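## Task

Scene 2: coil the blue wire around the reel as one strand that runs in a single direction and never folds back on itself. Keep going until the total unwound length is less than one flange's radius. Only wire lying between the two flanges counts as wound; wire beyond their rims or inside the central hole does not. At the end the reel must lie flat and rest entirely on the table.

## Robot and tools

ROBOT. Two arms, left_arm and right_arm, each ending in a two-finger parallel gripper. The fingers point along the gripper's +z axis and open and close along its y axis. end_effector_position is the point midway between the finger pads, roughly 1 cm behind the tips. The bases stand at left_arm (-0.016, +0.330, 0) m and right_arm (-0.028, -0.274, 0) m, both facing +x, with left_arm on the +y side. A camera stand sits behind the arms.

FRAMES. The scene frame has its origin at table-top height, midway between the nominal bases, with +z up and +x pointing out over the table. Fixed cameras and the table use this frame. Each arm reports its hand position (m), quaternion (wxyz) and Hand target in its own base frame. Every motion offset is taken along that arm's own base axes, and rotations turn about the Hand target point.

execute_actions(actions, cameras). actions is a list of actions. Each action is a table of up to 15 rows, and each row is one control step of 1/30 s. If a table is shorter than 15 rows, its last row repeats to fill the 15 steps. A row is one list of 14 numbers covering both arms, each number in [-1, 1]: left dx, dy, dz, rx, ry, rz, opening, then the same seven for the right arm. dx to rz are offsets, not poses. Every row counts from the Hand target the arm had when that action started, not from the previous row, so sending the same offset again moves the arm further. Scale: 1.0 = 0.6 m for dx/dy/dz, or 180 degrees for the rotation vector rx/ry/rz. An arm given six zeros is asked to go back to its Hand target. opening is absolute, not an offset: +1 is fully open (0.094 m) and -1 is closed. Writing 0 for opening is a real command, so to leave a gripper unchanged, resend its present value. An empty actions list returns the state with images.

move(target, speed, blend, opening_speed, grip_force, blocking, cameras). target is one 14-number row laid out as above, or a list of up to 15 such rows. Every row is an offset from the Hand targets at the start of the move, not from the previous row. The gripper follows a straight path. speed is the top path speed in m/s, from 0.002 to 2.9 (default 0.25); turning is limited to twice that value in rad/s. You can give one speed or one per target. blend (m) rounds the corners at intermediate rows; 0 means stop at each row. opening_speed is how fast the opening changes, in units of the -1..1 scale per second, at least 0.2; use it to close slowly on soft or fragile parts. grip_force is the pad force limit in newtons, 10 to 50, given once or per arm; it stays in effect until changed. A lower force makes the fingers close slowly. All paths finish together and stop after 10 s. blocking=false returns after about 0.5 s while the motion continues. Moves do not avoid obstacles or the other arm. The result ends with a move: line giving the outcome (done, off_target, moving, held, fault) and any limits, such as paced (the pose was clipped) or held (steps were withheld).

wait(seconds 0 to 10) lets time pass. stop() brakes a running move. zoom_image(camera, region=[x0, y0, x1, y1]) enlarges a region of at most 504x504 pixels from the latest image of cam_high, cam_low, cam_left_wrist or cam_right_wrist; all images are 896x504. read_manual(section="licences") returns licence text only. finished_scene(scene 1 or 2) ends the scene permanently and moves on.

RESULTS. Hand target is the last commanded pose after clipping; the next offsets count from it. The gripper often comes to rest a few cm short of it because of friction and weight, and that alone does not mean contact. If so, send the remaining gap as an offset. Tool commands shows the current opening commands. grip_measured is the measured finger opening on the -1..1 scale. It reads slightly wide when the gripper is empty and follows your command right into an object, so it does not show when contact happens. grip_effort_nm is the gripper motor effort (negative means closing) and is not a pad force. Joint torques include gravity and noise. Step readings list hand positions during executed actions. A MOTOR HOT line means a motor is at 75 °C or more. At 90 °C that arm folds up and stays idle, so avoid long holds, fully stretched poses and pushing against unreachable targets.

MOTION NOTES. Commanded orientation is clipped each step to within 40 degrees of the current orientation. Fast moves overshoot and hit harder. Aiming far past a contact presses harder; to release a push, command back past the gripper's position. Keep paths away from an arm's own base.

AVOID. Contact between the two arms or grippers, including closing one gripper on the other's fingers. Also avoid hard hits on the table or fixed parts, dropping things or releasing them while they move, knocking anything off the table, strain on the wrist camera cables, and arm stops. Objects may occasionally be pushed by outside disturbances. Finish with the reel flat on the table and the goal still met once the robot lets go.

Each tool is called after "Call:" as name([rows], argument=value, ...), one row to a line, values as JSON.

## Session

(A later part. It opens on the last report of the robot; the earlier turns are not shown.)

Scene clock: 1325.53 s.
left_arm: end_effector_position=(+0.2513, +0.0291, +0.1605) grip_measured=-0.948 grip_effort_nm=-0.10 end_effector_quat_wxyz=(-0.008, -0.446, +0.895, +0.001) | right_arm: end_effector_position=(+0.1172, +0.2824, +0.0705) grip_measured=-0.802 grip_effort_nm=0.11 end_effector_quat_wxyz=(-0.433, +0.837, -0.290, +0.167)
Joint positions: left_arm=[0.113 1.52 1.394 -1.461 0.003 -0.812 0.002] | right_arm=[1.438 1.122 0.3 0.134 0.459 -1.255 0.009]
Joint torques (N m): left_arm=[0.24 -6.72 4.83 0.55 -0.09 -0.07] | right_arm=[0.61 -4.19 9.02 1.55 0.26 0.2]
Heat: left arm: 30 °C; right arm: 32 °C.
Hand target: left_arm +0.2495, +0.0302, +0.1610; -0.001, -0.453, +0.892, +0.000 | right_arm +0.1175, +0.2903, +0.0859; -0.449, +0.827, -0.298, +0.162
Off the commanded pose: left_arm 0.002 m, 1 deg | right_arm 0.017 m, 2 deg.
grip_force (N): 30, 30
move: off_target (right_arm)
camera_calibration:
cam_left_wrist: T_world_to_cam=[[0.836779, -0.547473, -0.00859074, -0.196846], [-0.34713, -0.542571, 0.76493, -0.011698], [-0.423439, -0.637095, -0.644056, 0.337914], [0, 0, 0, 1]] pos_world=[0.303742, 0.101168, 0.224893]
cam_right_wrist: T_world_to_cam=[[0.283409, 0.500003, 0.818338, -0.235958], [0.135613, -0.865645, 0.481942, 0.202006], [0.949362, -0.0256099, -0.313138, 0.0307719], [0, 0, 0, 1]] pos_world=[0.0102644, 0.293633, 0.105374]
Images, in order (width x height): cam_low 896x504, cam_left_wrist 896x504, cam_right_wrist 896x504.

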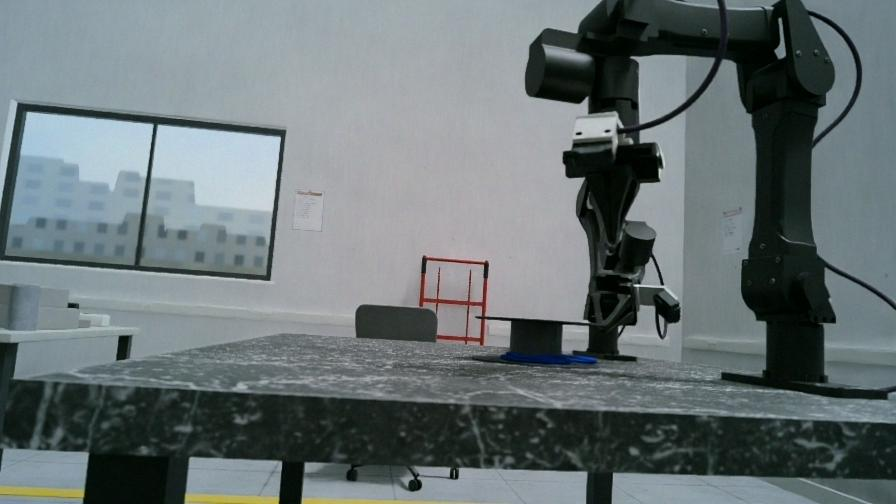

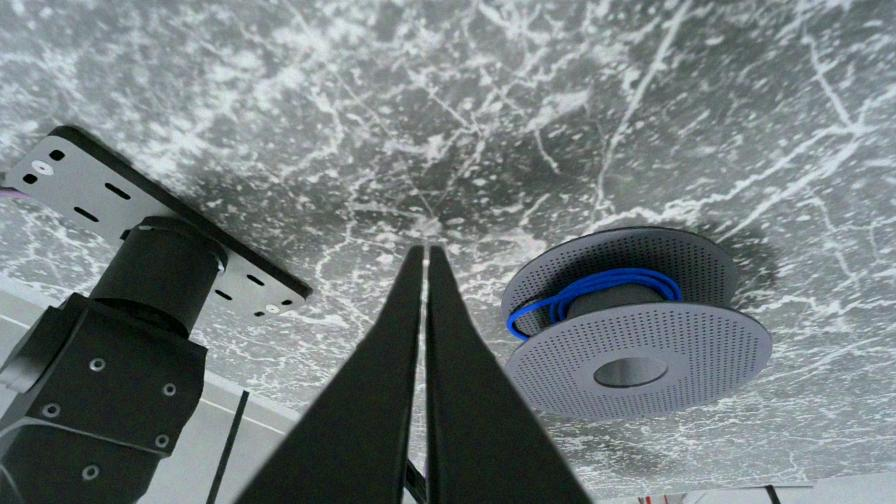

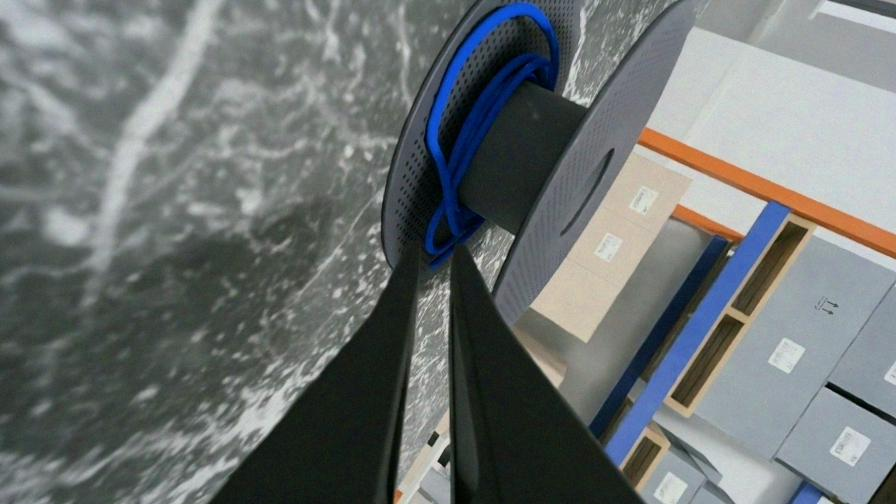

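Call:
move(target=[0, 0, 0, 0, 0, 0, -0.95, 0.0208, -0.1167, 0.14, -0.1622, 0.2793, -0.2054, -0.8], speed=0.3, cameras=["cam_right_wrist"])

Call:
move(target=[0, 0, 0, 0, 0, 0, -0.95, 0.2, -0.2333, 0.0, 0, 0, -0.944, -0.95], speed=0.5, cameras=["cam_low", "cam_right_wrist"])

Scene clock: 1371.20 s.
left_arm: end_effector_position=(+0.2513, +0.0291, +0.1605) grip_measured=-0.948 grip_effort_nm=-0.10 end_effector_quat_wxyz=(-0.008, -0.446, +0.895, +0.001) | right_arm: end_effector_position=(+0.1298, +0.2167, +0.1643) grip_measured=-0.802 grip_effort_nm=0.10 end_effector_quat_wxyz=(+0.000, +0.770, -0.638, +0.008)
Joint positions: left_arm=[0.113 1.52 1.394 -1.461 0.003 -0.812 0.002] | right_arm=[1.038 1.508 1.398 -1.464 0.015 -0.719 0.009]
Joint torques (N m): left_arm=[0.2 -6.69 4.82 0.55 -0.09 -0.08] | right_arm=[-0.49 -4.86 8.57 0.01 -0.16 0.13]
Heat: left arm: 30 °C; right arm: 35 °C.
Hand target: left_arm +0.2495, +0.0302, +0.1610; -0.001, -0.453, +0.892, +0.000 | right_arm +0.1300, +0.2203, +0.1699; +0.000, +0.766, -0.643, +0.000
Off the commanded pose: left_arm 0.002 m, 1 deg | right_arm 0.007 m, 1 deg.
grip_force (N): 30, 30
move: done
camera_calibration:
cam_right_wrist: T_world_to_cam=[[0.966556, 0.256273, 0.00972833, -0.186423], [0.161051, -0.636067, 0.75464, 0.000473437], [0.199581, -0.727835, -0.656067, 0.352355], [0, 0, 0, 1]] pos_world=[0.109789, 0.304532, 0.232625]
Images, in order (width x height): cam_right_wrist 896x504.

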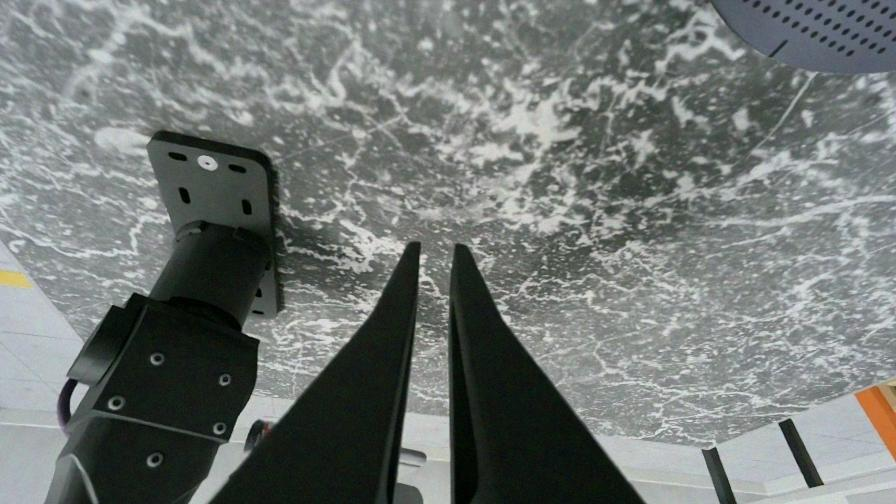

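Scene clock: 1375.10 s.
left_arm: end_effector_position=(+0.2513, +0.0291, +0.1605) grip_measured=-0.948 grip_effort_nm=-0.10 end_effector_quat_wxyz=(-0.008, -0.446, +0.895, +0.001) | right_arm: end_effector_position=(+0.2442, +0.0803, +0.1648) grip_measured=-0.948 grip_effort_nm=-0.14 end_effector_quat_wxyz=(-0.006, +0.568, +0.823, -0.002)
Joint positions: left_arm=[0.113 1.52 1.394 -1.461 0.003 -0.812 0.002] | right_arm=[0.309 1.532 1.423 -1.472 -0.007 1.517 0.002]
Joint torques (N m): left_arm=[0.24 -6.71 4.79 0.55 -0.09 -0.09] | right_arm=[-0.27 -4.89 8.49 0.09 0.06 0.13]
Heat: left arm: 30 °C; right arm: 34 °C.
Hand target: left_arm +0.2495, +0.0302, +0.1610; -0.001, -0.453, +0.892, +0.000 | right_arm +0.2501, +0.0803, +0.1700; +0.000, +0.573, +0.819, +0.000
Off the commanded pose: left_arm 0.002 m, 1 deg | right_arm 0.008 m, 1 deg.
grip_force (N): 30, 30
move: done
camera_calibration:
cam_right_wrist: T_world_to_cam=[[-0.906457, -0.422155, 0.0109455, 0.249649], [-0.271113, 0.601619, 0.751367, -0.0984214], [-0.323779, 0.678115, -0.659793, 0.246142], [0, 0, 0, 1]] pos_world=[0.279308, -0.00230993, 0.233621]
Images, in order (width x height): cam_low 896x504, cam_right_wrist 896x504.

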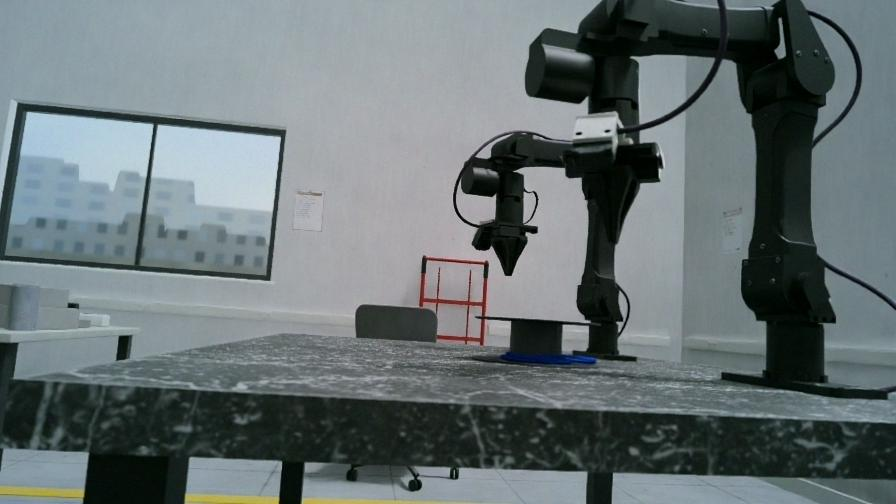

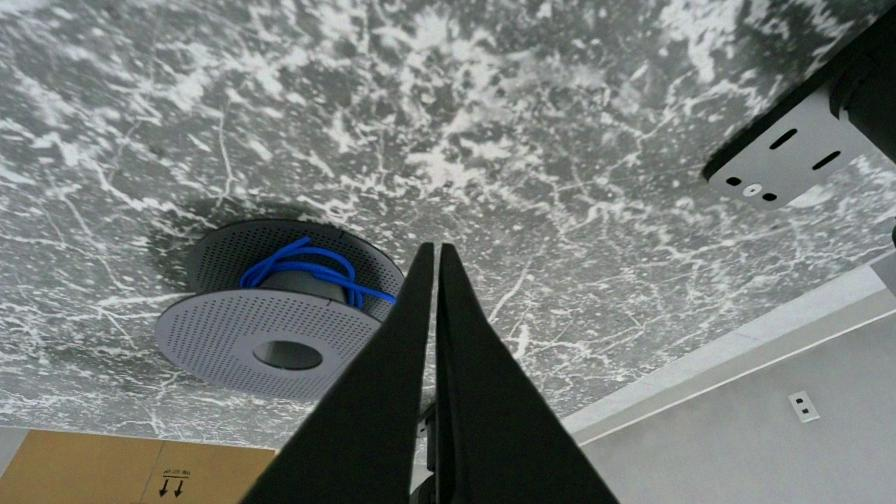

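Call:
zoom_image(camera="cam_right_wrist", region=[140, 200, 430, 410])

Call:
zoom_image(camera="cam_right_wrist", region=[220, 215, 410, 325])

Scaled by 1.738 from the camera's 896x504 image, which has a finer 1280x720 frame.

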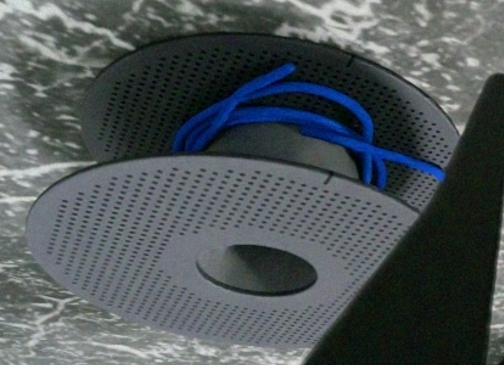

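Scaled by 2.653 from the camera's 896x504 image, which has a finer 1280x720 frame.

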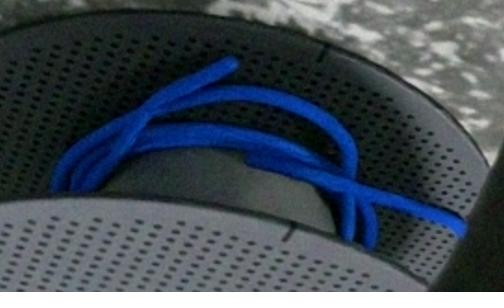

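Call:
finished_scene(scene=2)

The scene is finished: the task was done.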